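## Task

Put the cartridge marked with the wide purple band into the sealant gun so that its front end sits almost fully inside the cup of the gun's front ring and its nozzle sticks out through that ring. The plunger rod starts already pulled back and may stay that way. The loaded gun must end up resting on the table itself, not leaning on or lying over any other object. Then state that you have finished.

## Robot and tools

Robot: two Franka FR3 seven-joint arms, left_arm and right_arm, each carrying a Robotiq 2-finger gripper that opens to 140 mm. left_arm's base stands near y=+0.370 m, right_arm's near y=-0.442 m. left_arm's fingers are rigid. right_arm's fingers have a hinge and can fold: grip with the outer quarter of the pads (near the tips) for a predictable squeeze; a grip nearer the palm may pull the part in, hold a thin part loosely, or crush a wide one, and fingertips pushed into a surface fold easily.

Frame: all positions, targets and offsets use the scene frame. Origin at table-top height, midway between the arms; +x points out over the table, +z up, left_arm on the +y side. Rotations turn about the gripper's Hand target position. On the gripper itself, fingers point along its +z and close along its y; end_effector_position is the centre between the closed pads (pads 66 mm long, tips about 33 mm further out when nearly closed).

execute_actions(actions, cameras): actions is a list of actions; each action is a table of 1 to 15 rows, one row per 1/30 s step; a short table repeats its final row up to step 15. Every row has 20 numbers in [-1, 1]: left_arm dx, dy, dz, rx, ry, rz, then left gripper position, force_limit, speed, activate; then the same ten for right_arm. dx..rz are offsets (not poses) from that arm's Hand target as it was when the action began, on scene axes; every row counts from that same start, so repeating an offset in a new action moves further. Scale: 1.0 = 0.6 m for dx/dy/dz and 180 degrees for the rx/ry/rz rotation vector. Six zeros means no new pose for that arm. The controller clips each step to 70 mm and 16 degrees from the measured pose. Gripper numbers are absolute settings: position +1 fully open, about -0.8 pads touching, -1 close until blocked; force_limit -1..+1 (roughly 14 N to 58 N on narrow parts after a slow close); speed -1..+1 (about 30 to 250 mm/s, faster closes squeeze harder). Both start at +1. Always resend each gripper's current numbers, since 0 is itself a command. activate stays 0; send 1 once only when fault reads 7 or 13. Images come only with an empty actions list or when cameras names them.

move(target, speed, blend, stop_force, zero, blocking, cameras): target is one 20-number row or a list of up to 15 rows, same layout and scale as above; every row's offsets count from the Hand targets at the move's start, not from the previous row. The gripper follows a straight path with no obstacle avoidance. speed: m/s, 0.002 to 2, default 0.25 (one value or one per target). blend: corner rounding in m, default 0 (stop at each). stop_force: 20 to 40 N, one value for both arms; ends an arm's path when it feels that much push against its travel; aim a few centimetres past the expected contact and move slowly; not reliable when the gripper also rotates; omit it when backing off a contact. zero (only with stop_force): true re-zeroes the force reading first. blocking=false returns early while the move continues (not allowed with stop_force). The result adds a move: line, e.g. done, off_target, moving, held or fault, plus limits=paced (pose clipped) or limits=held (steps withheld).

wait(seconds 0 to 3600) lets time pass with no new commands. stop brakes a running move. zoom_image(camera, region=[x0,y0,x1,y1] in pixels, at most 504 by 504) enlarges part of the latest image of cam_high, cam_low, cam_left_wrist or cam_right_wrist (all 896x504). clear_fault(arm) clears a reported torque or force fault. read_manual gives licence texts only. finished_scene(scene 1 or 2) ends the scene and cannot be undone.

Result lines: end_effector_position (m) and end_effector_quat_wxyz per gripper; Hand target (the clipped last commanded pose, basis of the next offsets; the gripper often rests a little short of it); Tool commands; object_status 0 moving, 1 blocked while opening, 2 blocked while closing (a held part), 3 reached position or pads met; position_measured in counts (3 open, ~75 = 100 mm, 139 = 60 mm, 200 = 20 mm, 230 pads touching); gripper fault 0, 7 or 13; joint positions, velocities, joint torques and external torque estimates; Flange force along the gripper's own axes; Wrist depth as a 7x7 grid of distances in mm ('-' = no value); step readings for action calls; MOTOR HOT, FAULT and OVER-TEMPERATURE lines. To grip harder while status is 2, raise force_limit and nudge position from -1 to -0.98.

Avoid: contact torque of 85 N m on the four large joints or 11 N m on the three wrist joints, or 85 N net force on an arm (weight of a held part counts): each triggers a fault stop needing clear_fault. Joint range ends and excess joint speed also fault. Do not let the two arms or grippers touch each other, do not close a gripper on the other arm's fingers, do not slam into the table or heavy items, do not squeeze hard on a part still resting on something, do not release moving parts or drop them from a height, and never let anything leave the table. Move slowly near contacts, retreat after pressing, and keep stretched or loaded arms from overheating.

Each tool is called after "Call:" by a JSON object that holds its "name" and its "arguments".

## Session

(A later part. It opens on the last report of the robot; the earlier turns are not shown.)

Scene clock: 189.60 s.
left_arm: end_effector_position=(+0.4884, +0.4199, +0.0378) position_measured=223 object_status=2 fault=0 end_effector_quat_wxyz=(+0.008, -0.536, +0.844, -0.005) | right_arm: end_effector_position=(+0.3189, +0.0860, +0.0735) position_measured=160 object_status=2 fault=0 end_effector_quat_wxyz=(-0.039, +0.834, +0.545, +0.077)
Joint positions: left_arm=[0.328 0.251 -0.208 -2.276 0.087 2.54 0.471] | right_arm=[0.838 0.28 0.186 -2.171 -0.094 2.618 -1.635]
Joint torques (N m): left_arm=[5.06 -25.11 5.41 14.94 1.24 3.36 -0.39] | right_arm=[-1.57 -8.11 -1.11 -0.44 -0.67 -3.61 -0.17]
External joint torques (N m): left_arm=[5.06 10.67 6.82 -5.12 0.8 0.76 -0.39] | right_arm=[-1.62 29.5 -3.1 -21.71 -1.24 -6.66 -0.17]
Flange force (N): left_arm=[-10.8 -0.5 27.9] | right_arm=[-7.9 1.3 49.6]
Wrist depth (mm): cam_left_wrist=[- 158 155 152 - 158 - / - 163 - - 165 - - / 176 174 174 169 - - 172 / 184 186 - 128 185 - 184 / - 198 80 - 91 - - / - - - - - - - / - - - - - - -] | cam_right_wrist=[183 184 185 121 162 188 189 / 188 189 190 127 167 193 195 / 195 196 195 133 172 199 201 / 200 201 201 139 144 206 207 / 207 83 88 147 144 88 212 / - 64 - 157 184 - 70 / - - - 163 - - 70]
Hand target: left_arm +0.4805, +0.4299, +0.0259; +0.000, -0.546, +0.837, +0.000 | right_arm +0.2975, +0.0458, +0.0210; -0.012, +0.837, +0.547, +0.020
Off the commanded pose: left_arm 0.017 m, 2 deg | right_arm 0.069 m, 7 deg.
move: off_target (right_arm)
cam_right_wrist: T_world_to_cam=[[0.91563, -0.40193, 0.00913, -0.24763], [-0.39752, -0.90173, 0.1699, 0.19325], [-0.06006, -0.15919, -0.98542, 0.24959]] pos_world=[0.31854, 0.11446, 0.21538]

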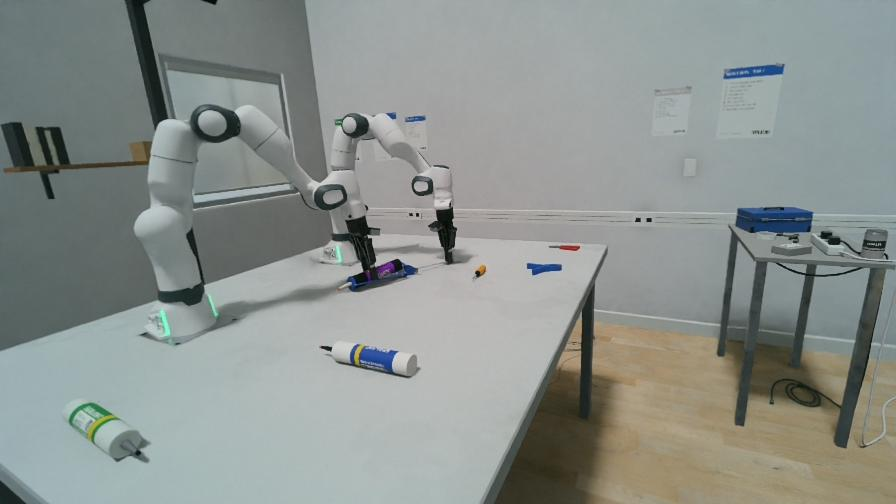

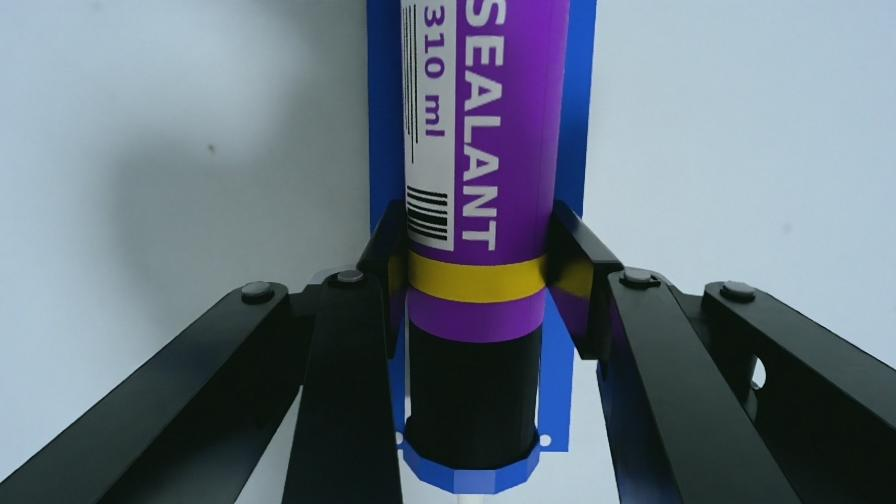

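Call:
{"name": "move", "arguments": {"target": [[0.000,0.000,0.009,0,0,0,-1,0.6,-0.8,0,0.0017,0.005,0.05,0.0412,-0.0166,0,-0.98,0,-1,0],[0.000,0.000,0.009,0,0,0,-1,0.6,-0.8,0,-0.004,0.0055,0.05,0.0412,-0.0166,0.01,-0.98,0,-1,0],[0.000,0.000,0.009,0,0,0,-1,0.6,-0.8,0,0.0053,0.0008,0.05,0.0412,-0.0166,-0.01,-0.98,0,-1,0],[0.000,0.000,0.009,0,0,0,-1,0.6,-0.8,0,-0.0058,0.0028,0.047,0.0412,-0.0166,0.01,-0.98,0,-1,0],[0.000,0.000,0.009,0,0,0,-1,0.6,-0.8,0,0.0033,-0.0022,0.044,0.0412,-0.0166,-0.01,-0.98,0,-1,0],[0.000,0.000,0.009,0,0,0,-1,0.6,-0.8,0,-0.002,-0.002,0.044,0.0412,-0.0166,0,-0.98,0,-1,0]], "speed": 0.04, "blend": 0.001, "cameras": ["cam_low","cam_right_wrist"]}}

Call:
{"name": "zoom_image", "arguments": {"camera": "cam_right_wrist", "region": [380, 300, 600, 504]}}

Call:
{"name": "zoom_image", "arguments": {"camera": "cam_low", "region": [385, 250, 425, 285]}}

Scene clock: 196.77 s.
left_arm: end_effector_position=(+0.4805, +0.4130, +0.0338) position_measured=223 object_status=2 fault=0 end_effector_quat_wxyz=(-0.002, -0.536, +0.844, -0.002) | right_arm: end_effector_position=(+0.3116, +0.0746, +0.0766) position_measured=160 object_status=2 fault=0 end_effector_quat_wxyz=(-0.070, +0.829, +0.543, +0.118)
Joint positions: left_arm=[0.32 0.252 -0.209 -2.283 0.078 2.526 0.469] | right_arm=[0.796 0.204 0.218 -2.331 -0.044 2.804 -1.684]
Joint velocities: left_arm=[within noise] | right_arm=[-0.001 0 0.002 0 0.002 0 -0.005]
Joint torques (N m): left_arm=[8.27 -33.11 8.34 19.1 2.11 3.63 -0.04] | right_arm=[-2.57 -25.31 -0.19 3.45 0.85 -4.17 -0.22]
External joint torques (N m): left_arm=[8.31 2.66 9.8 -0.87 1.67 1.07 -0.04] | right_arm=[-2.49 8.76 -1.67 -16.95 0.37 -7.42 -0.23]
Flange force (N): left_arm=[-15.0 5.8 11.2] | right_arm=[-31.4 1.4 -4.1]
Wrist depth (mm): cam_left_wrist=[- 154 - 152 - 152 154 / - - - 159 - - 159 / 170 - 169 166 172 173 171 / - 174 177 128 178 181 181 / - - 91 - 91 - 193 / - - - - - - - / - - - - - - -] | cam_right_wrist=[195 196 196 126 172 198 199 / 199 199 199 130 174 202 203 / 202 202 203 135 175 205 205 / 204 205 205 139 142 208 208 / 207 83 88 145 144 88 211 / - 64 - 152 164 - 70 / - - - 155 168 - 70]
Hand target: left_arm +0.4805, +0.4299, +0.0313; +0.000, -0.546, +0.837, +0.000 | right_arm +0.2963, +0.0446, +0.0474; -0.052, +0.833, +0.545, +0.077
Off the commanded pose: left_arm 0.017 m, 2 deg | right_arm 0.045 m, 5 deg.
move: off_target (left_arm, right_arm)
cam_right_wrist: T_world_to_cam=[[0.91711, -0.39862, 0.00176, -0.24559], [-0.39782, -0.91498, 0.06743, 0.18851], [-0.02527, -0.06254, -0.99772, 0.23328]] pos_world=[0.30612, 0.08917, 0.22048]

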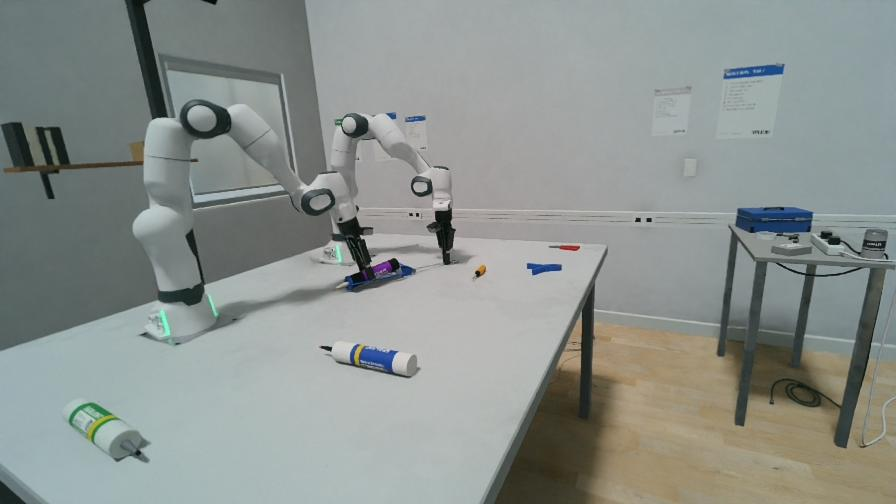

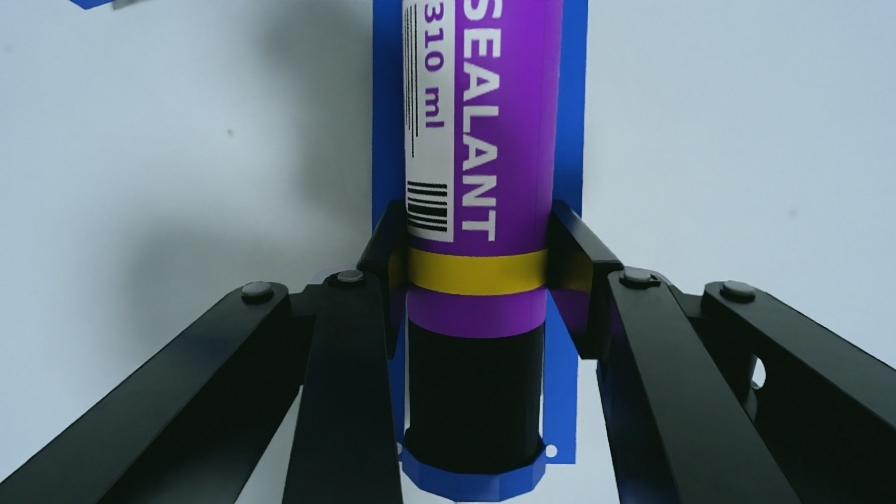

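Scaled by 2.291.

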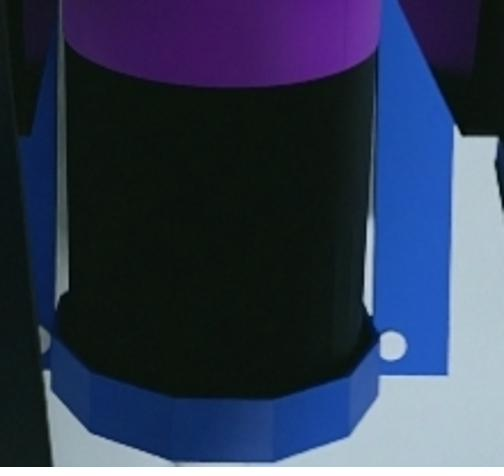

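Scaled by 12.600.

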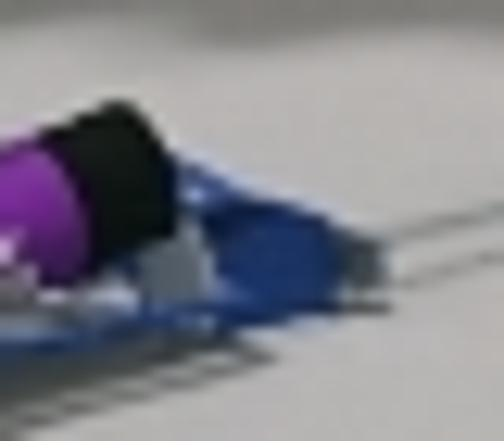

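Call:
{"name": "move", "arguments": {"target": [0,0,0,0,0,0,-1,0.6,-0.8,0,-0.0037,-0.0093,-0.033,-0.015,0.006,0,-0.98,0,-1,0], "speed": 0.03, "cameras": ["cam_low","cam_right_wrist"]}}

Call:
{"name": "zoom_image", "arguments": {"camera": "cam_right_wrist", "region": [380, 300, 600, 504]}}

Call:
{"name": "zoom_image", "arguments": {"camera": "cam_low", "region": [385, 250, 425, 285]}}

Scene clock: 200.93 s.
left_arm: end_effector_position=(+0.4834, +0.4145, +0.0381) position_measured=223 object_status=2 fault=0 end_effector_quat_wxyz=(+0.001, -0.536, +0.844, -0.003) | right_arm: end_effector_position=(+0.3139, +0.0771, +0.0737) position_measured=160 object_status=2 fault=0 end_effector_quat_wxyz=(-0.062, +0.829, +0.545, +0.112)
Joint positions: left_arm=[0.321 0.245 -0.208 -2.281 0.078 2.524 0.469] | right_arm=[0.807 0.223 0.207 -2.301 -0.07 2.774 -1.664]
Joint velocities: left_arm=[within noise] | right_arm=[0 0 0 0.001 -0.003 -0.003 0.005]
Joint torques (N m): left_arm=[7.05 -28.73 6.94 17.48 1.81 3.8 -0.05] | right_arm=[-1.97 -11.77 -1.65 1.71 -0.44 -4.4 -0.2]
External joint torques (N m): left_arm=[7.13 6.77 8.38 -2.44 1.37 1.26 -0.05] | right_arm=[-1.98 23.17 -3.33 -18.75 -0.95 -7.62 -0.21]
Flange force (N): left_arm=[-14.7 1.4 20.3] | right_arm=[-11.1 2.0 36.5]
Wrist depth (mm): cam_left_wrist=[- 154 156 157 158 157 160 / - - 165 163 165 164 165 / - 175 - 172 175 - 176 / - 183 185 128 183 185 184 / - - 91 - 91 - - / - - - - - - - / - - - - - - -] | cam_right_wrist=[190 191 192 124 169 195 196 / 193 194 195 129 172 198 199 / 197 198 198 134 174 202 202 / 201 201 201 139 144 205 207 / 204 83 88 145 143 88 210 / - 64 - 153 166 - 70 / - - - 158 172 - 70]
Hand target: left_arm +0.4805, +0.4299, +0.0313; +0.000, -0.546, +0.837, +0.000 | right_arm +0.2941, +0.0391, +0.0276; -0.037, +0.835, +0.546, +0.057
Off the commanded pose: left_arm 0.017 m, 1 deg | right_arm 0.063 m, 7 deg.
move: off_target (right_arm)
cam_right_wrist: T_world_to_cam=[[0.91789, -0.39675, 0.00824, -0.24759], [-0.39593, -0.9142, 0.0865, 0.18977], [-0.02678, -0.08266, -0.99622, 0.23259]] pos_world=[0.30863, 0.09448, 0.21733]

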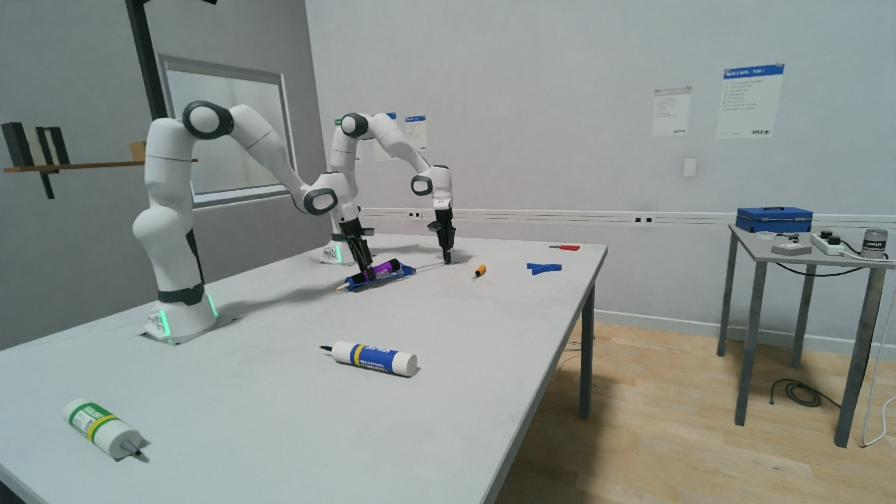

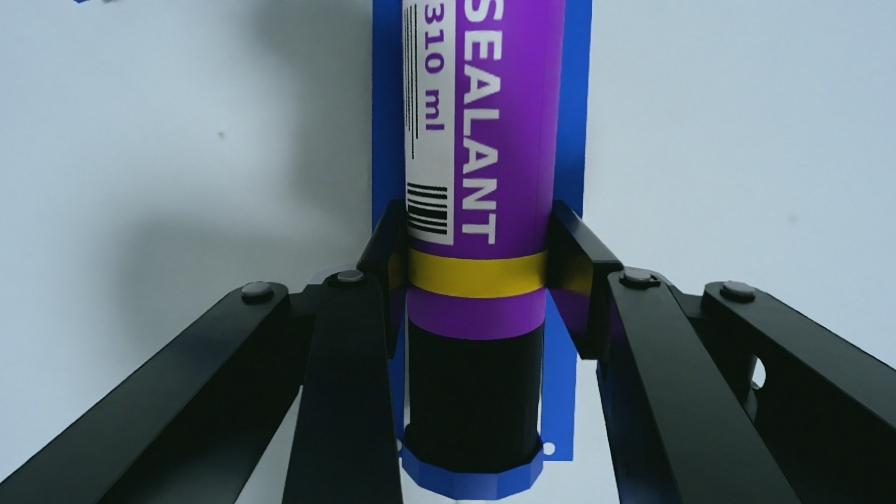

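Scaled by 2.291.

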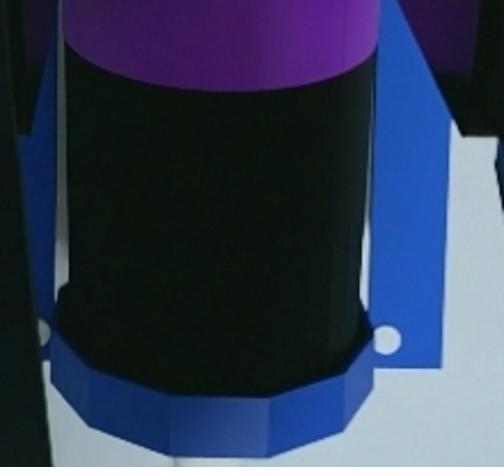

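Scaled by 12.600.

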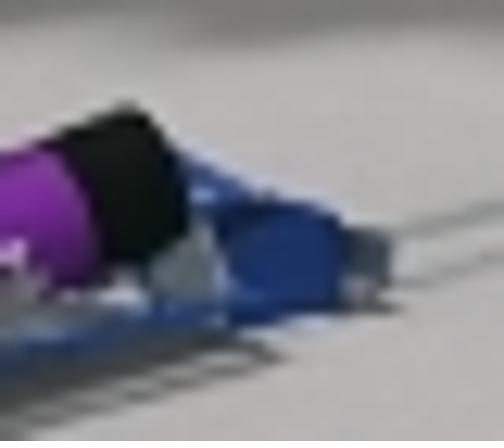

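Call:
{"name": "move", "arguments": {"target": [[0.002,-0.026,0.002,0,0,0,-1,0.6,-0.8,0,0.023,0.048,0.078,0.02,-0.008,0,-0.98,0,-1,0]], "speed": 0.06}}

Call:
{"name": "move", "arguments": {"target": [[0,0,0,0,0,0,-0.3,0.6,-0.5,0,0,0,0,0,0,0,-0.98,0,-1,0],[0,0,0.25,0,0,0,-0.3,0.6,-0.5,0,0,0,0,0,0,0,-0.98,0,-1,0],[-0.08,-0.245,0.235,-0.155,0.062,0,-0.3,0.6,-0.5,0,0,0,0,0,0,0,-0.98,0,-1,0]], "speed": 0.2, "blend": 0.01, "cameras": ["cam_left_wrist","cam_right_wrist"]}}

Call:
{"name": "zoom_image", "arguments": {"camera": "cam_left_wrist", "region": [410, 60, 570, 240]}}

Call:
{"name": "zoom_image", "arguments": {"camera": "cam_right_wrist", "region": [380, 300, 600, 504]}}

Scene clock: 203.43 s.
left_arm: end_effector_position=(+0.4807, +0.4086, +0.0328) position_measured=223 object_status=2 fault=0 end_effector_quat_wxyz=(-0.002, -0.536, +0.844, -0.001) | right_arm: end_effector_position=(+0.3112, +0.0727, +0.0770) position_measured=160 object_status=2 fault=0 end_effector_quat_wxyz=(-0.060, +0.832, +0.543, +0.092)
Joint positions: left_arm=[0.304 0.253 -0.203 -2.283 0.082 2.527 0.455] | right_arm=[0.793 0.218 0.22 -2.278 -0.038 2.709 -1.687]
Joint velocities: left_arm=[within noise] | right_arm=[0 -0.001 0 0 0.001 -0.003 -0.003]
Joint torques (N m): left_arm=[1.77 -36.75 2.04 20.16 0.88 3.26 -0.75] | right_arm=[-1.12 -37.12 2.12 18.89 1.08 0.98 -0.15]
External joint torques (N m): left_arm=[1.78 -1.06 3.42 0.31 0.45 0.72 -0.75] | right_arm=[-1.02 -2.11 0.51 -1.95 0.57 -2.17 -0.15]
Flange force (N): left_arm=[-1.5 2.6 0.9] | right_arm=[-8.5 1.1 -12.2]
Wrist depth (mm): cam_left_wrist=[- 152 150 151 152 - - / - - 160 - - 161 - / - - 168 165 168 - 170 / 176 177 - 128 - 179 - / - - 80 - 91 189 191 / 196 - - - - - - / - - - - - - -] | cam_right_wrist=[193 194 193 123 169 194 194 / 198 197 198 129 171 198 198 / 202 202 203 134 173 202 202 / 206 207 206 139 143 208 207 / 211 83 88 146 144 88 212 / - 64 - 154 163 - 70 / - - - 159 - - 70]
Hand target: left_arm +0.4817, +0.4143, +0.0325; +0.000, -0.546, +0.837, +0.000 | right_arm +0.3079, +0.0679, +0.0744; -0.056, +0.833, +0.545, +0.084
Off the commanded pose: left_arm 0.006 m, 1 deg | right_arm 0.006 m, 1 deg.
move: off_target (left_arm, right_arm)

Scene clock: 207.27 s.
left_arm: end_effector_position=(+0.4343, +0.2684, +0.1739) position_measured=167 object_status=3 fault=0 end_effector_quat_wxyz=(-0.210, -0.531, +0.808, -0.148) | right_arm: end_effector_position=(+0.3093, +0.0697, +0.0749) position_measured=160 object_status=2 fault=0 end_effector_quat_wxyz=(-0.058, +0.833, +0.544, +0.088)
Joint positions: left_arm=[0.305 0.074 -0.228 -2.143 -0.488 1.941 0.702] | right_arm=[0.793 0.218 0.22 -2.28 -0.037 2.7 -1.688]
Joint velocities: left_arm=[-0.001 0.001 0 0.002 0 -0.001 0.005] | right_arm=[within noise]
Joint torques (N m): left_arm=[-0.25 -32.61 -0.42 21.66 -0.57 1.01 0.41] | right_arm=[-0.86 -37.01 1.88 20.46 0.98 2.1 -0.22]
External joint torques (N m): left_arm=[-0.3 -0.45 0.05 -0.85 -0.52 -0.38 0.4] | right_arm=[-0.91 -2.17 0.13 -0.26 0.48 -1.01 -0.22]
Flange force (N): left_arm=[1.8 4.4 0.8] | right_arm=[-4.5 1.6 -8.9]
Wrist depth (mm): cam_left_wrist=[340 340 341 343 266 353 - / 334 341 - 311 302 327 - / - - - - 292 - - / - - 315 299 142 286 319 / - 85 93 306 97 - - / - - - 302 - - - / - - - - - - -] | cam_right_wrist=[191 190 190 122 166 191 191 / 195 195 194 128 170 195 196 / 200 200 199 134 173 200 200 / 205 205 204 139 144 205 205 / 211 83 88 146 144 88 209 / - 64 - 155 166 - 70 / - - - 161 176 - 70]
Hand target: left_arm +0.4337, +0.2673, +0.1735; -0.212, -0.528, +0.809, -0.149 | right_arm +0.3079, +0.0679, +0.0744; -0.056, +0.833, +0.545, +0.084
Off the commanded pose: left_arm 0.001 m, 0 deg | right_arm 0.002 m, 0 deg.
move: done; blend cut to 0 m at target 1
cam_left_wrist: T_world_to_cam=[[-0.91957, 0.39292, -0.00325, 0.30347], [0.38816, 0.90709, -0.16285, -0.38103], [-0.06104, -0.15101, -0.98664, 0.38171]] pos_world=[0.45026, 0.28403, 0.31555]
cam_right_wrist: T_world_to_cam=[[0.91606, -0.40088, -0.01119, -0.24402], [-0.39604, -0.9087, 0.13197, 0.17747], [-0.06307, -0.11646, -0.99119, 0.24618]] pos_world=[0.30935, 0.09212, 0.21786]

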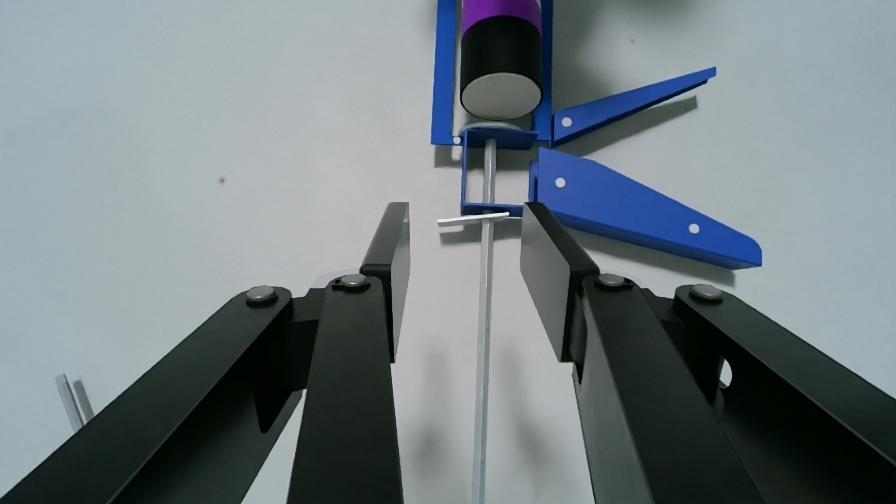

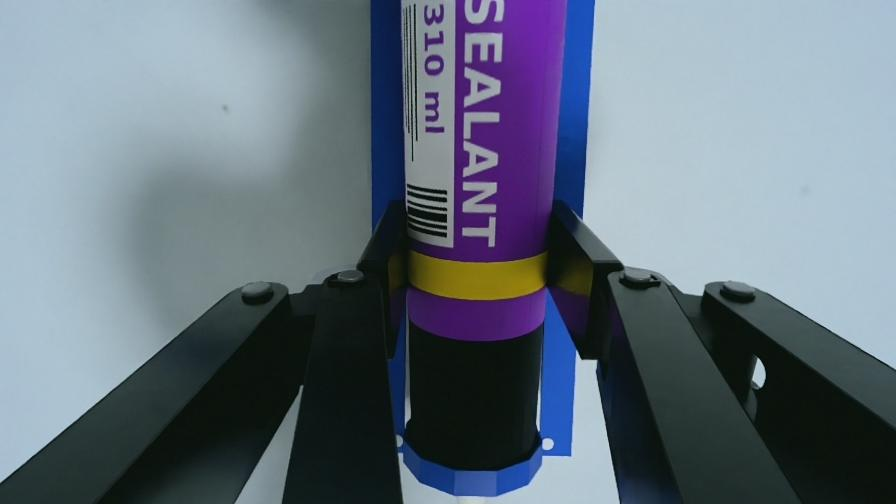

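Scaled by 2.800.

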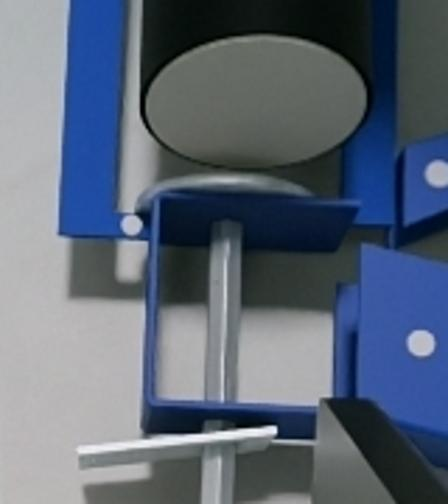

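Scaled by 2.291.

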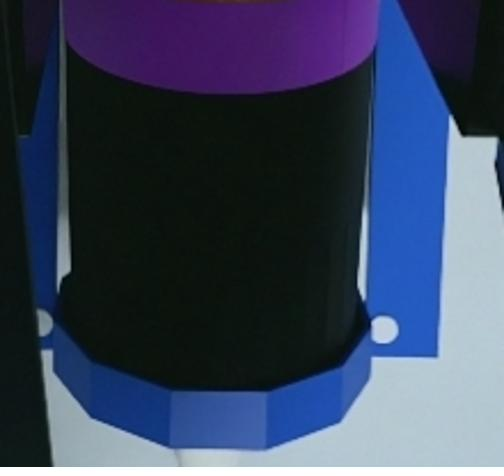

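Call:
{"name": "move", "arguments": {"target": [0,0,0,0,0,0,-0.3,0.6,-0.5,0,-0.0025,-0.0062,-0.012,-0.01,0.004,0,-0.98,0,-1,0], "speed": 0.03, "cameras": ["cam_left_wrist","cam_right_wrist"]}}

Call:
{"name": "zoom_image", "arguments": {"camera": "cam_left_wrist", "region": [410, 60, 570, 240]}}

Call:
{"name": "zoom_image", "arguments": {"camera": "cam_right_wrist", "region": [380, 300, 600, 504]}}

Scene clock: 209.20 s.
left_arm: end_effector_position=(+0.4343, +0.2684, +0.1739) position_measured=167 object_status=3 fault=0 end_effector_quat_wxyz=(-0.210, -0.530, +0.808, -0.148) | right_arm: end_effector_position=(+0.3090, +0.0685, +0.0717) position_measured=160 object_status=2 fault=0 end_effector_quat_wxyz=(-0.051, +0.832, +0.546, +0.078)
Joint positions: left_arm=[0.305 0.074 -0.228 -2.143 -0.489 1.94 0.704] | right_arm=[0.798 0.231 0.216 -2.259 -0.048 2.669 -1.683]
Joint velocities: left_arm=[within noise] | right_arm=[0.001 0 0.001 0 -0.001 -0.004 0.003]
Joint torques (N m): left_arm=[-0.22 -32.61 -0.45 21.59 -0.56 1.02 0.31] | right_arm=[-0.34 -35.26 1.29 19.9 0 1.6 0.13]
External joint torques (N m): left_arm=[-0.17 -0.48 0.12 -0.93 -0.5 -0.36 0.29] | right_arm=[-0.24 0.15 -0.41 -0.89 -0.52 -1.47 0.12]
Flange force (N): left_arm=[1.9 4.6 0.8] | right_arm=[-0.1 -0.3 -2.2]
Wrist depth (mm): cam_left_wrist=[- 348 - 317 342 343 - / - 333 - 310 311 336 - / - - - 328 290 - - / - - 318 301 175 287 - / - 85 92 311 97 - - / - - - - - - - / - - - 291 - - -] | cam_right_wrist=[186 186 186 120 162 186 186 / 191 191 190 127 167 191 191 / 196 197 196 133 172 197 197 / 202 201 200 139 144 202 203 / 208 83 88 147 143 88 207 / - 64 - 157 183 - 70 / - - - 164 - - 70]
Hand target: left_arm +0.4337, +0.2673, +0.1735; -0.212, -0.528, +0.809, -0.149 | right_arm +0.3064, +0.0641, +0.0672; -0.047, +0.834, +0.545, +0.071
Off the commanded pose: left_arm 0.001 m, 0 deg | right_arm 0.007 m, 1 deg.
move: off_target (right_arm)
cam_left_wrist: T_world_to_cam=[[-0.91898, 0.39428, -0.00413, 0.30301], [0.38963, 0.90643, -0.16301, -0.38141], [-0.06053, -0.15142, -0.98662, 0.38158]] pos_world=[0.45016, 0.28402, 0.31555]
cam_right_wrist: T_world_to_cam=[[0.91804, -0.39636, -0.00963, -0.24529], [-0.39017, -0.9075, 0.15561, 0.17309], [-0.07042, -0.1391, -0.98777, 0.24644]] pos_world=[0.31007, 0.09414, 0.21413]

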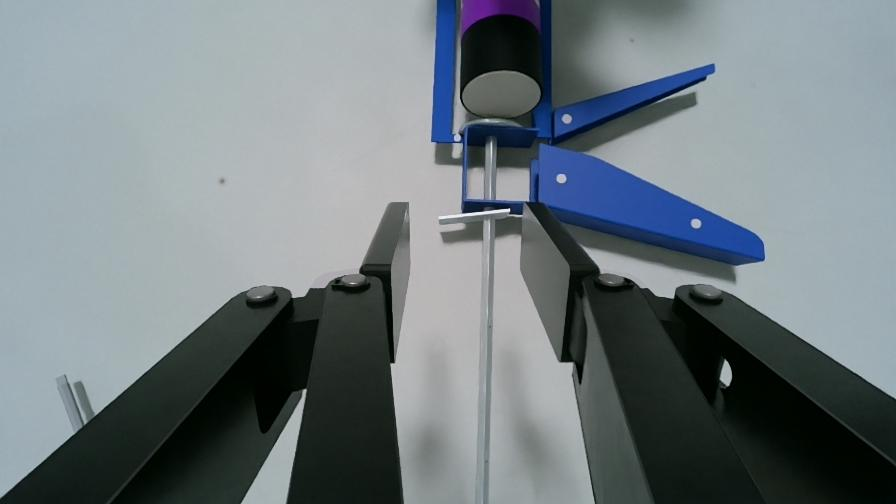

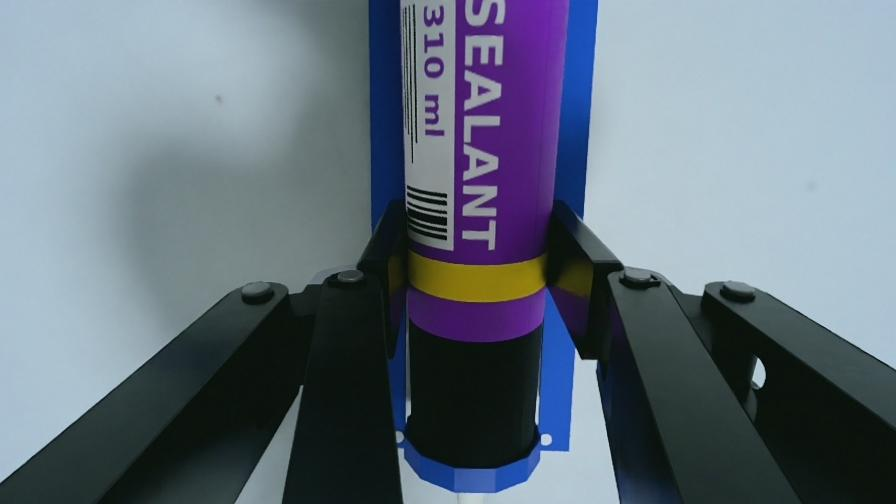

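Scaled by 2.800.

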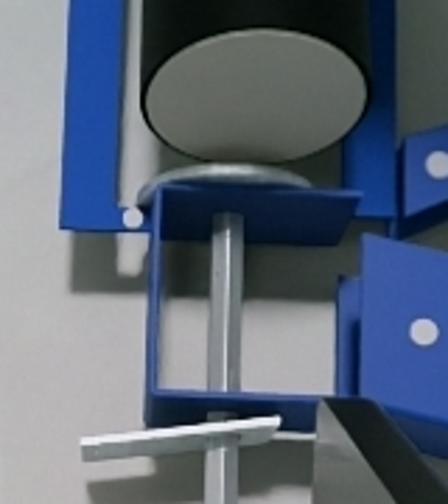

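Scaled by 2.291.

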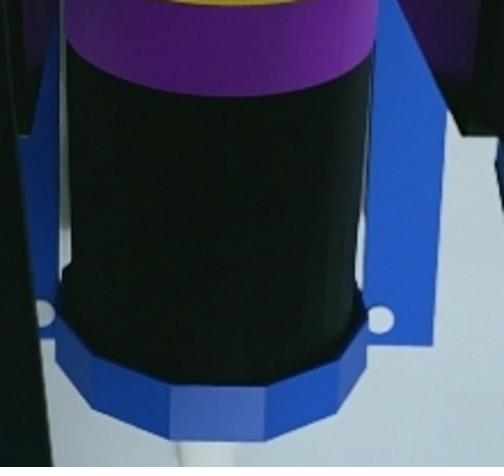

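Call:
{"name": "move", "arguments": {"target": [0,0,0,0,0,0,-0.3,0.6,-0.5,0,-0.0012,-0.0031,-0.010,-0.0155,0.0063,0,-0.98,0,-1,0], "speed": 0.03, "cameras": ["cam_left_wrist","cam_low"]}}

Call:
{"name": "zoom_image", "arguments": {"camera": "cam_left_wrist", "region": [410, 60, 570, 240]}}

Call:
{"name": "zoom_image", "arguments": {"camera": "cam_low", "region": [330, 240, 430, 300]}}

Scene clock: 211.00 s.
left_arm: end_effector_position=(+0.4343, +0.2684, +0.1739) position_measured=167 object_status=3 fault=0 end_effector_quat_wxyz=(-0.210, -0.530, +0.808, -0.148) | right_arm: end_effector_position=(+0.3090, +0.0700, +0.0713) position_measured=160 object_status=2 fault=0 end_effector_quat_wxyz=(-0.038, +0.834, +0.548, +0.060)
Joint positions: left_arm=[0.305 0.074 -0.228 -2.143 -0.489 1.94 0.704] | right_arm=[0.812 0.254 0.208 -2.206 -0.067 2.596 -1.665]
Joint torques (N m): left_arm=[-0.25 -32.62 -0.42 21.65 -0.56 1.03 0.33] | right_arm=[-0.98 -31.22 0.63 17.99 -0.13 1.78 0.13]
External joint torques (N m): left_arm=[-0.13 -0.42 0.21 -0.9 -0.49 -0.35 0.32] | right_arm=[-0.88 5.32 -1.21 -3.21 -0.69 -1.22 0.12]
Flange force (N): left_arm=[1.7 4.5 0.8] | right_arm=[1.8 1.3 9.9]
Wrist depth (mm): cam_left_wrist=[- - - 324 - 344 - / - - 340 289 306 345 - / - - 323 - 289 303 - / 308 320 - 309 142 291 - / 311 85 92 310 97 - 314 / - - - - - - - / - - - - - - -] | cam_right_wrist=[182 182 182 119 159 183 183 / 188 188 186 125 164 189 189 / 194 194 193 133 171 195 195 / 202 202 200 139 144 202 203 / 208 84 88 148 122 88 209 / - 64 - 158 186 - 70 / - - - 167 228 - 70]
Hand target: left_arm +0.4337, +0.2673, +0.1735; -0.212, -0.528, +0.809, -0.149 | right_arm +0.3057, +0.0623, +0.0612; -0.032, +0.835, +0.546, +0.049
Off the commanded pose: left_arm 0.001 m, 0 deg | right_arm 0.013 m, 1 deg.
move: off_target (right_arm)
cam_left_wrist: T_world_to_cam=[[-0.91896, 0.39432, -0.00414, 0.30299], [0.38967, 0.90641, -0.16301, -0.38142], [-0.06053, -0.15142, -0.98662, 0.38158]] pos_world=[0.45016, 0.28402, 0.31555]
Images, in order (width x height): cam_low 896x504, cam_left_wrist 896x504.

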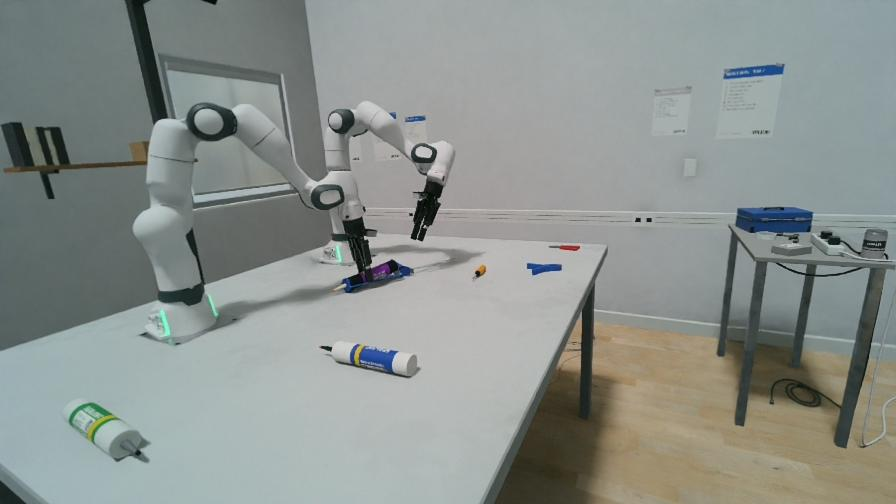

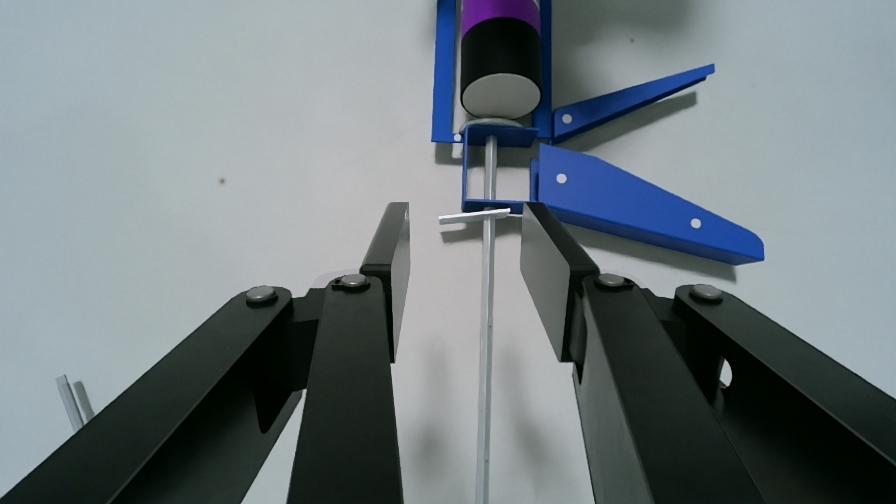

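Scaled by 2.800.

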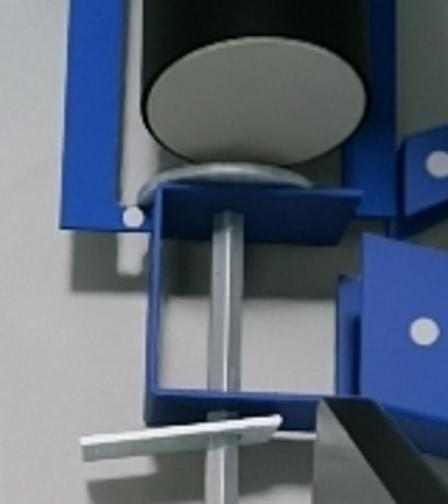

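Scaled by 5.040.

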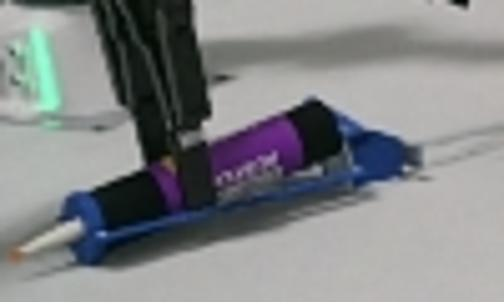

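Call:
{"name": "move", "arguments": {"target": [[0,0,0,0,0,0,-0.3,0.6,-0.5,0,-0.0035,-0.0085,-0.010,0,0,0.012,-0.98,0,-1,0],[0,0,0,0,0,0,-0.3,0.6,-0.5,0,-0.0035,-0.0085,-0.015,-0.0,0.0,-0.012,-0.98,0,-1,0],[0,0,0,0,0,0,-0.3,0.6,-0.5,0,-0.0035,-0.0085,-0.015,-0.0155,0.0063,0,-0.98,0,-1,0]], "speed": 0.03, "blend": 0.001, "cameras": ["cam_left_wrist","cam_right_wrist"]}}

Call:
{"name": "zoom_image", "arguments": {"camera": "cam_left_wrist", "region": [410, 60, 570, 240]}}

Call:
{"name": "zoom_image", "arguments": {"camera": "cam_right_wrist", "region": [380, 300, 600, 504]}}

Scene clock: 215.40 s.
left_arm: end_effector_position=(+0.4343, +0.2684, +0.1739) position_measured=167 object_status=3 fault=0 end_effector_quat_wxyz=(-0.210, -0.530, +0.808, -0.148) | right_arm: end_effector_position=(+0.3099, +0.0723, +0.0710) position_measured=160 object_status=2 fault=0 end_effector_quat_wxyz=(-0.028, +0.838, +0.544, +0.048)
Joint positions: left_arm=[0.305 0.074 -0.228 -2.143 -0.489 1.94 0.704] | right_arm=[0.826 0.276 0.199 -2.161 -0.08 2.542 -1.639]
Joint velocities: left_arm=[within noise] | right_arm=[-0.001 0 0 0.003 0 -0.003 0]
Joint torques (N m): left_arm=[-0.25 -32.59 -0.46 21.59 -0.57 1.02 0.29] | right_arm=[-2.32 -26.63 -0.16 13.7 -0.52 0.7 -0.35]
External joint torques (N m): left_arm=[-0.04 -0.29 0.26 -0.99 -0.5 -0.36 0.28] | right_arm=[-2.31 10.87 -2.17 -7.66 -1.09 -2.22 -0.36]
Flange force (N): left_arm=[1.5 4.5 0.9] | right_arm=[-1.2 3.9 19.1]
Wrist depth (mm): cam_left_wrist=[345 - - 311 - - - / 336 334 - 300 302 - - / - 326 329 325 292 - 319 / 318 - 318 316 174 287 326 / - 90 93 292 97 - - / - - - - - - - / - - - - - - -] | cam_right_wrist=[179 179 179 117 157 180 181 / 186 186 186 124 162 187 188 / 193 193 192 132 170 195 195 / 201 201 201 139 143 203 203 / 209 83 88 148 122 88 211 / - 64 - 160 188 - 70 / - - - 171 231 - 70]
Hand target: left_arm +0.4337, +0.2673, +0.1735; -0.212, -0.528, +0.809, -0.149 | right_arm +0.3036, +0.0572, +0.0522; -0.017, +0.836, +0.547, +0.027
Off the commanded pose: left_arm 0.001 m, 0 deg | right_arm 0.025 m, 3 deg.
move: off_target (right_arm)
cam_left_wrist: T_world_to_cam=[[-0.91896, 0.39432, -0.00414, 0.30299], [0.38967, 0.90641, -0.16301, -0.38142], [-0.06053, -0.15142, -0.98662, 0.38158]] pos_world=[0.45016, 0.28402, 0.31555]
cam_right_wrist: T_world_to_cam=[[0.91344, -0.40695, -0.00436, -0.24282], [-0.39522, -0.88959, 0.22898, 0.17199], [-0.09706, -0.20744, -0.97342, 0.25856]] pos_world=[0.31487, 0.10783, 0.21124]

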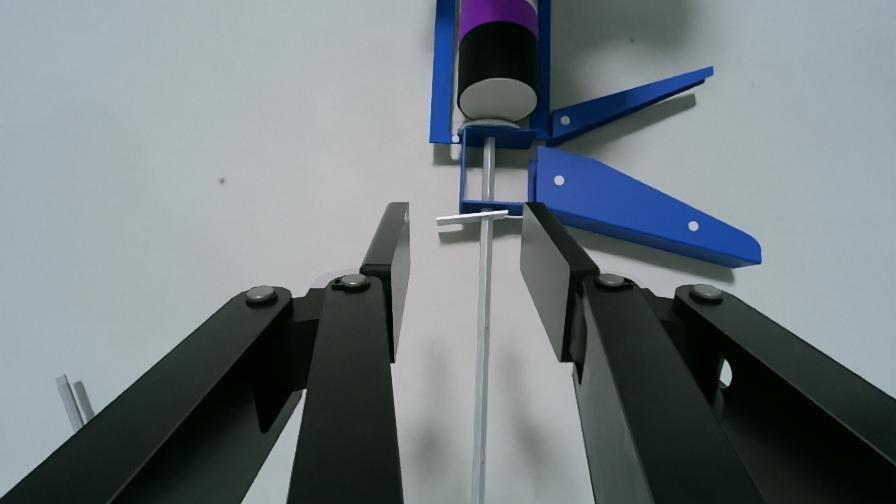

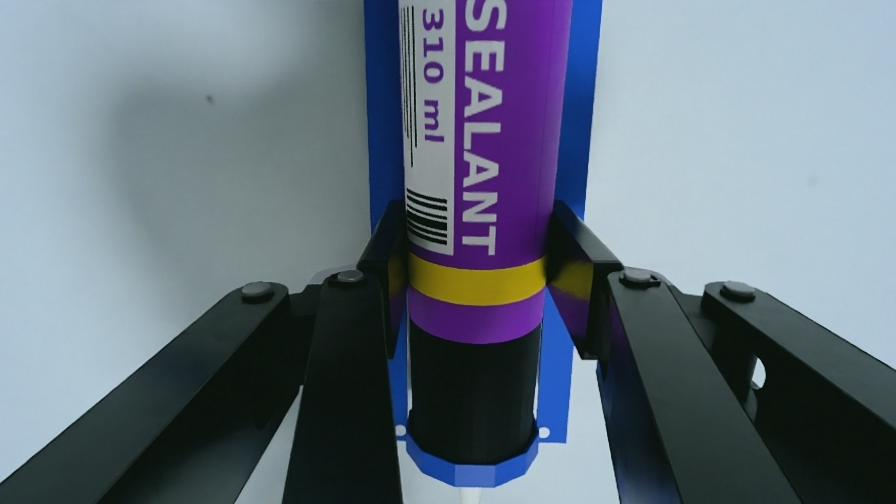

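Scaled by 2.800.

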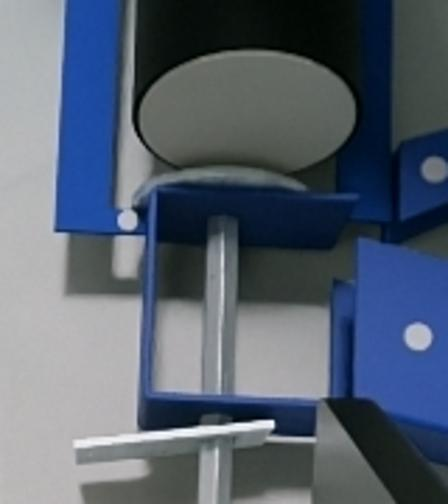

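Scaled by 2.291.

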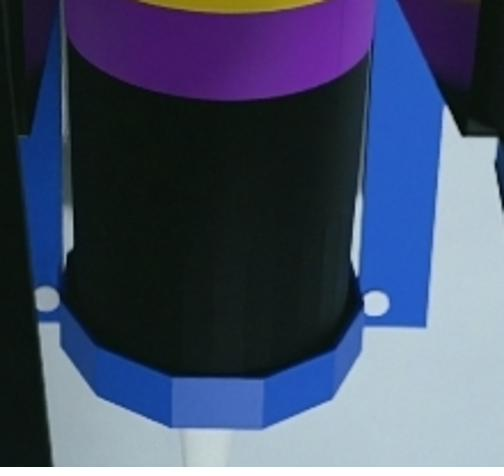

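Call:
{"name": "zoom_image", "arguments": {"camera": "cam_left_wrist", "region": [450, 90, 550, 150]}}

Scaled by 5.040.

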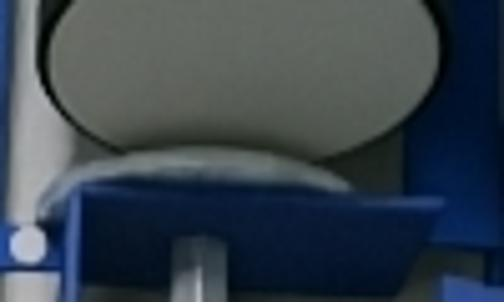

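Call:
{"name": "move", "arguments": {"target": [[0,0,0,0,0,0,-0.3,0.6,-0.5,0,0.008,0.018,0.028,0.008,-0.0032,0,-0.98,0,-1,0]], "speed": 0.05}}

Call:
{"name": "execute_actions", "arguments": {"actions": [[[0,0,0,0,0,0,-0.3,0.6,-0.5,0,0,0,0,0,0,0,-0.15,0,-1,0]],[[0,0,0,0,0,0,-0.3,0.6,-0.5,0,0,0,0,0,0,0,-0.15,0,-1,0]]], "cameras": ["cam_left_wrist","cam_right_wrist","cam_low"]}}

Call:
{"name": "zoom_image", "arguments": {"camera": "cam_left_wrist", "region": [410, 60, 570, 240]}}

Call:
{"name": "zoom_image", "arguments": {"camera": "cam_low", "region": [330, 240, 430, 300]}}

Scene clock: 217.57 s.
left_arm: end_effector_position=(+0.4343, +0.2684, +0.1739) position_measured=167 object_status=3 fault=0 end_effector_quat_wxyz=(-0.210, -0.530, +0.808, -0.148) | right_arm: end_effector_position=(+0.3103, +0.0712, +0.0714) position_measured=160 object_status=2 fault=0 end_effector_quat_wxyz=(-0.027, +0.837, +0.545, +0.044)
Joint positions: left_arm=[0.305 0.074 -0.228 -2.143 -0.489 1.94 0.704] | right_arm=[0.823 0.278 0.2 -2.154 -0.077 2.528 -1.648]
Joint velocities: left_arm=[within noise] | right_arm=[0 0 -0.001 0 -0.001 -0.003 -0.006]
Joint torques (N m): left_arm=[-0.27 -32.59 -0.43 21.62 -0.55 1.04 0.32] | right_arm=[-1.67 -38.63 2.2 20.69 1.03 1.67 -0.3]
External joint torques (N m): left_arm=[-0.35 -0.45 0.01 -0.9 -0.5 -0.35 0.3] | right_arm=[-1.73 -1.13 0.1 -0.69 0.46 -1.23 -0.3]
Flange force (N): left_arm=[2.0 4.3 1.0] | right_arm=[-4.6 2.5 -5.9]
Wrist depth (mm): cam_left_wrist=[- - 343 272 329 - - / 336 - - 305 306 337 337 / - 323 321 - 291 334 328 / 320 314 - 299 142 290 318 / - - 93 309 97 - 312 / - - - - - - - / - - - - - - -] | cam_right_wrist=[179 180 180 117 156 180 181 / 186 186 186 124 162 187 188 / 194 194 193 132 170 195 195 / 202 202 201 139 140 203 203 / 210 83 88 149 123 88 211 / - 64 - 160 188 - 70 / - - - 171 - - 70]
Hand target: left_arm +0.4337, +0.2673, +0.1735; -0.212, -0.528, +0.809, -0.149 | right_arm +0.3084, +0.0680, +0.0690; -0.025, +0.836, +0.547, +0.039
Off the commanded pose: left_arm 0.001 m, 0 deg | right_arm 0.004 m, 1 deg.
move: off_target (right_arm)

Scene clock: 218.77 s.
left_arm: end_effector_position=(+0.4343, +0.2684, +0.1739) position_measured=167 object_status=3 fault=0 end_effector_quat_wxyz=(-0.210, -0.530, +0.808, -0.148) | right_arm: end_effector_position=(+0.3098, +0.0704, +0.0711) position_measured=148 object_status=3 fault=0 end_effector_quat_wxyz=(-0.026, +0.836, +0.546, +0.043)
Joint positions: left_arm=[0.305 0.074 -0.228 -2.143 -0.489 1.94 0.704] | right_arm=[0.822 0.278 0.201 -2.154 -0.076 2.524 -1.65]
Joint torques (N m): left_arm=[-0.23 -32.61 -0.37 21.61 -0.57 1.02 0.32] | right_arm=[-0.98 -38.52 1.83 20.94 0.92 2.14 -0.24]
External joint torques (N m): left_arm=[-0.3 -0.62 0.08 -0.84 -0.52 -0.36 0.3] | right_arm=[-0.93 -0.9 -0.18 -0.53 0.33 -0.77 -0.25]
External joint torques at the end of the 1st action: left_arm=[-0.25 -0.4 0.06 -0.89 -0.5 -0.36 0.28] | right_arm=[-0.99 -1.05 -0.14 -0.46 0.31 -0.71 -0.12]
Flange force (N): left_arm=[2.2 4.6 0.7] | right_arm=[-3.6 1.5 -4.0]
Flange force at the end of the 1st action (N): left_arm=[1.9 4.2 0.9] | right_arm=[-3.7 1.3 -4.2]
Wrist depth (mm): cam_left_wrist=[338 - 353 300 316 346 351 / - - - 310 310 335 - / - - - 329 292 - - / 323 311 - 319 175 299 - / - 90 92 293 97 - 314 / - - - - - - - / - - - 290 - - -] | cam_right_wrist=[179 179 179 137 155 180 180 / 186 186 186 143 162 187 187 / 193 194 193 148 168 196 194 / 202 202 199 154 157 203 203 / 208 84 93 162 162 89 210 / - 64 - 172 189 - 72 / - - - 196 195 - -]
Hand target: left_arm +0.4337, +0.2673, +0.1735; -0.212, -0.528, +0.809, -0.149 | right_arm +0.3084, +0.0680, +0.0690; -0.025, +0.836, +0.547, +0.039
Off the commanded pose: left_arm 0.001 m, 0 deg | right_arm 0.004 m, 1 deg.
Step readings (end_effector_position of left_arm | right_arm; steps 1 to 15: 1st action; 16 to 30: 2nd action):
0: (+0.4343, +0.2684, +0.1739) | (+0.3103, +0.0712, +0.0714)
1: (+0.4343, +0.2684, +0.1739) | (+0.3103, +0.0712, +0.0714)
2: (+0.4343, +0.2684, +0.1739) | (+0.3103, +0.0711, +0.0714)
4: (+0.4343, +0.2684, +0.1739) | (+0.3100, +0.0708, +0.0711)
8: (+0.4343, +0.2684, +0.1739) | (+0.3099, +0.0709, +0.0714)
15: (+0.4343, +0.2684, +0.1739) | (+0.3098, +0.0704, +0.0711)
16: (+0.4343, +0.2684, +0.1739) | (+0.3098, +0.0704, +0.0711)
17: (+0.4343, +0.2684, +0.1739) | (+0.3098, +0.0704, +0.0711)
19: (+0.4343, +0.2684, +0.1739) | (+0.3098, +0.0704, +0.0711)
23: (+0.4343, +0.2684, +0.1739) | (+0.3098, +0.0704, +0.0711)
30: (+0.4343, +0.2684, +0.1739) | (+0.3098, +0.0704, +0.0711)
cam_left_wrist: T_world_to_cam=[[-0.91896, 0.39432, -0.00414, 0.30299], [0.38967, 0.90641, -0.16301, -0.38142], [-0.06053, -0.15142, -0.98662, 0.38158]] pos_world=[0.45016, 0.28402, 0.31555]
cam_right_wrist: T_world_to_cam=[[0.91543, -0.4024, -0.00753, -0.24426], [-0.38899, -0.8894, 0.24011, 0.16752], [-0.10332, -0.21688, -0.97072, 0.26067]] pos_world=[0.31569, 0.10723, 0.21097]
Images, in order (width x height): cam_low 896x504, cam_left_wrist 896x504, cam_right_wrist 896x504.

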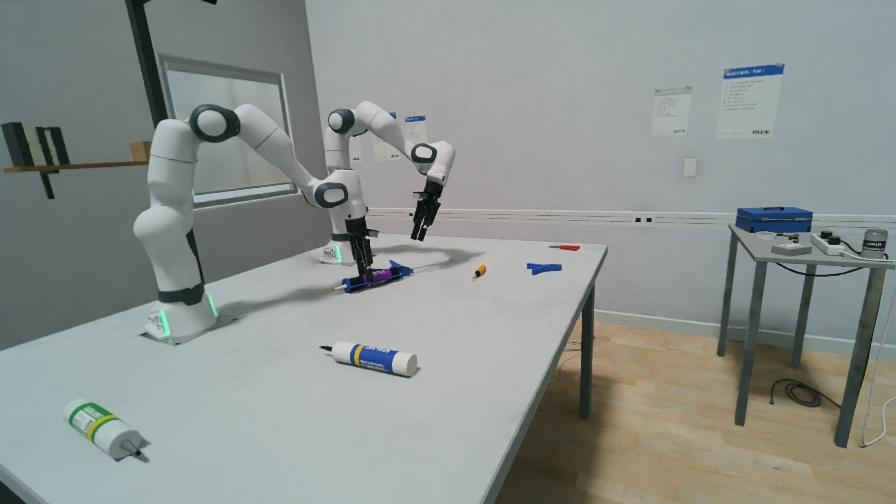

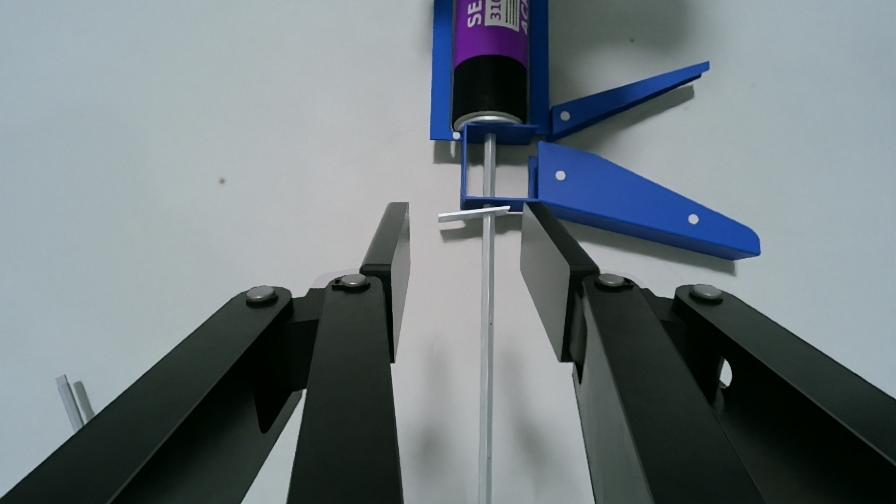

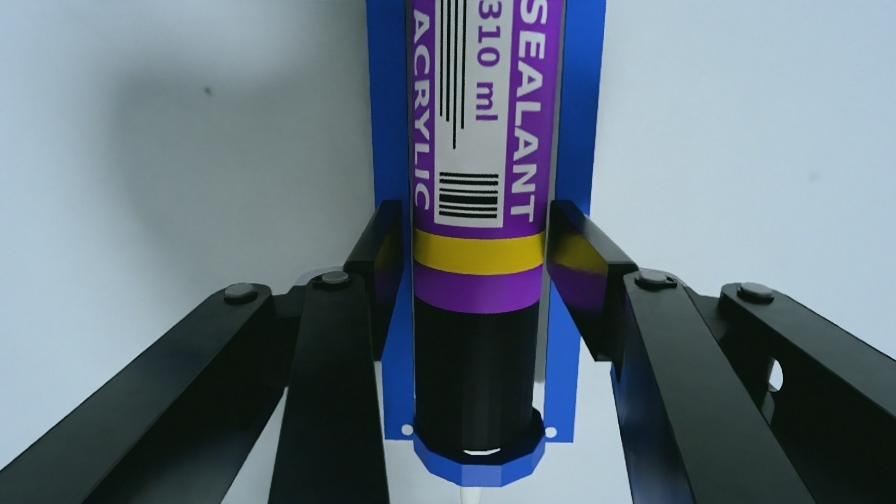

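Scaled by 2.800.

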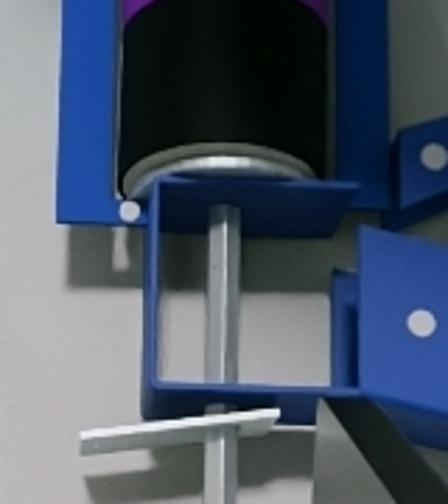

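Scaled by 5.040.

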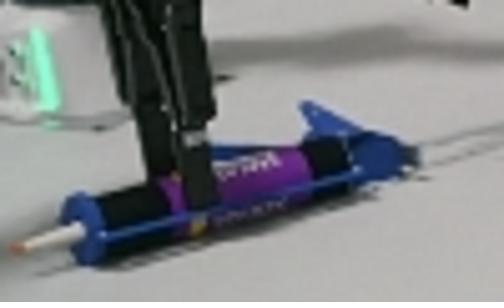

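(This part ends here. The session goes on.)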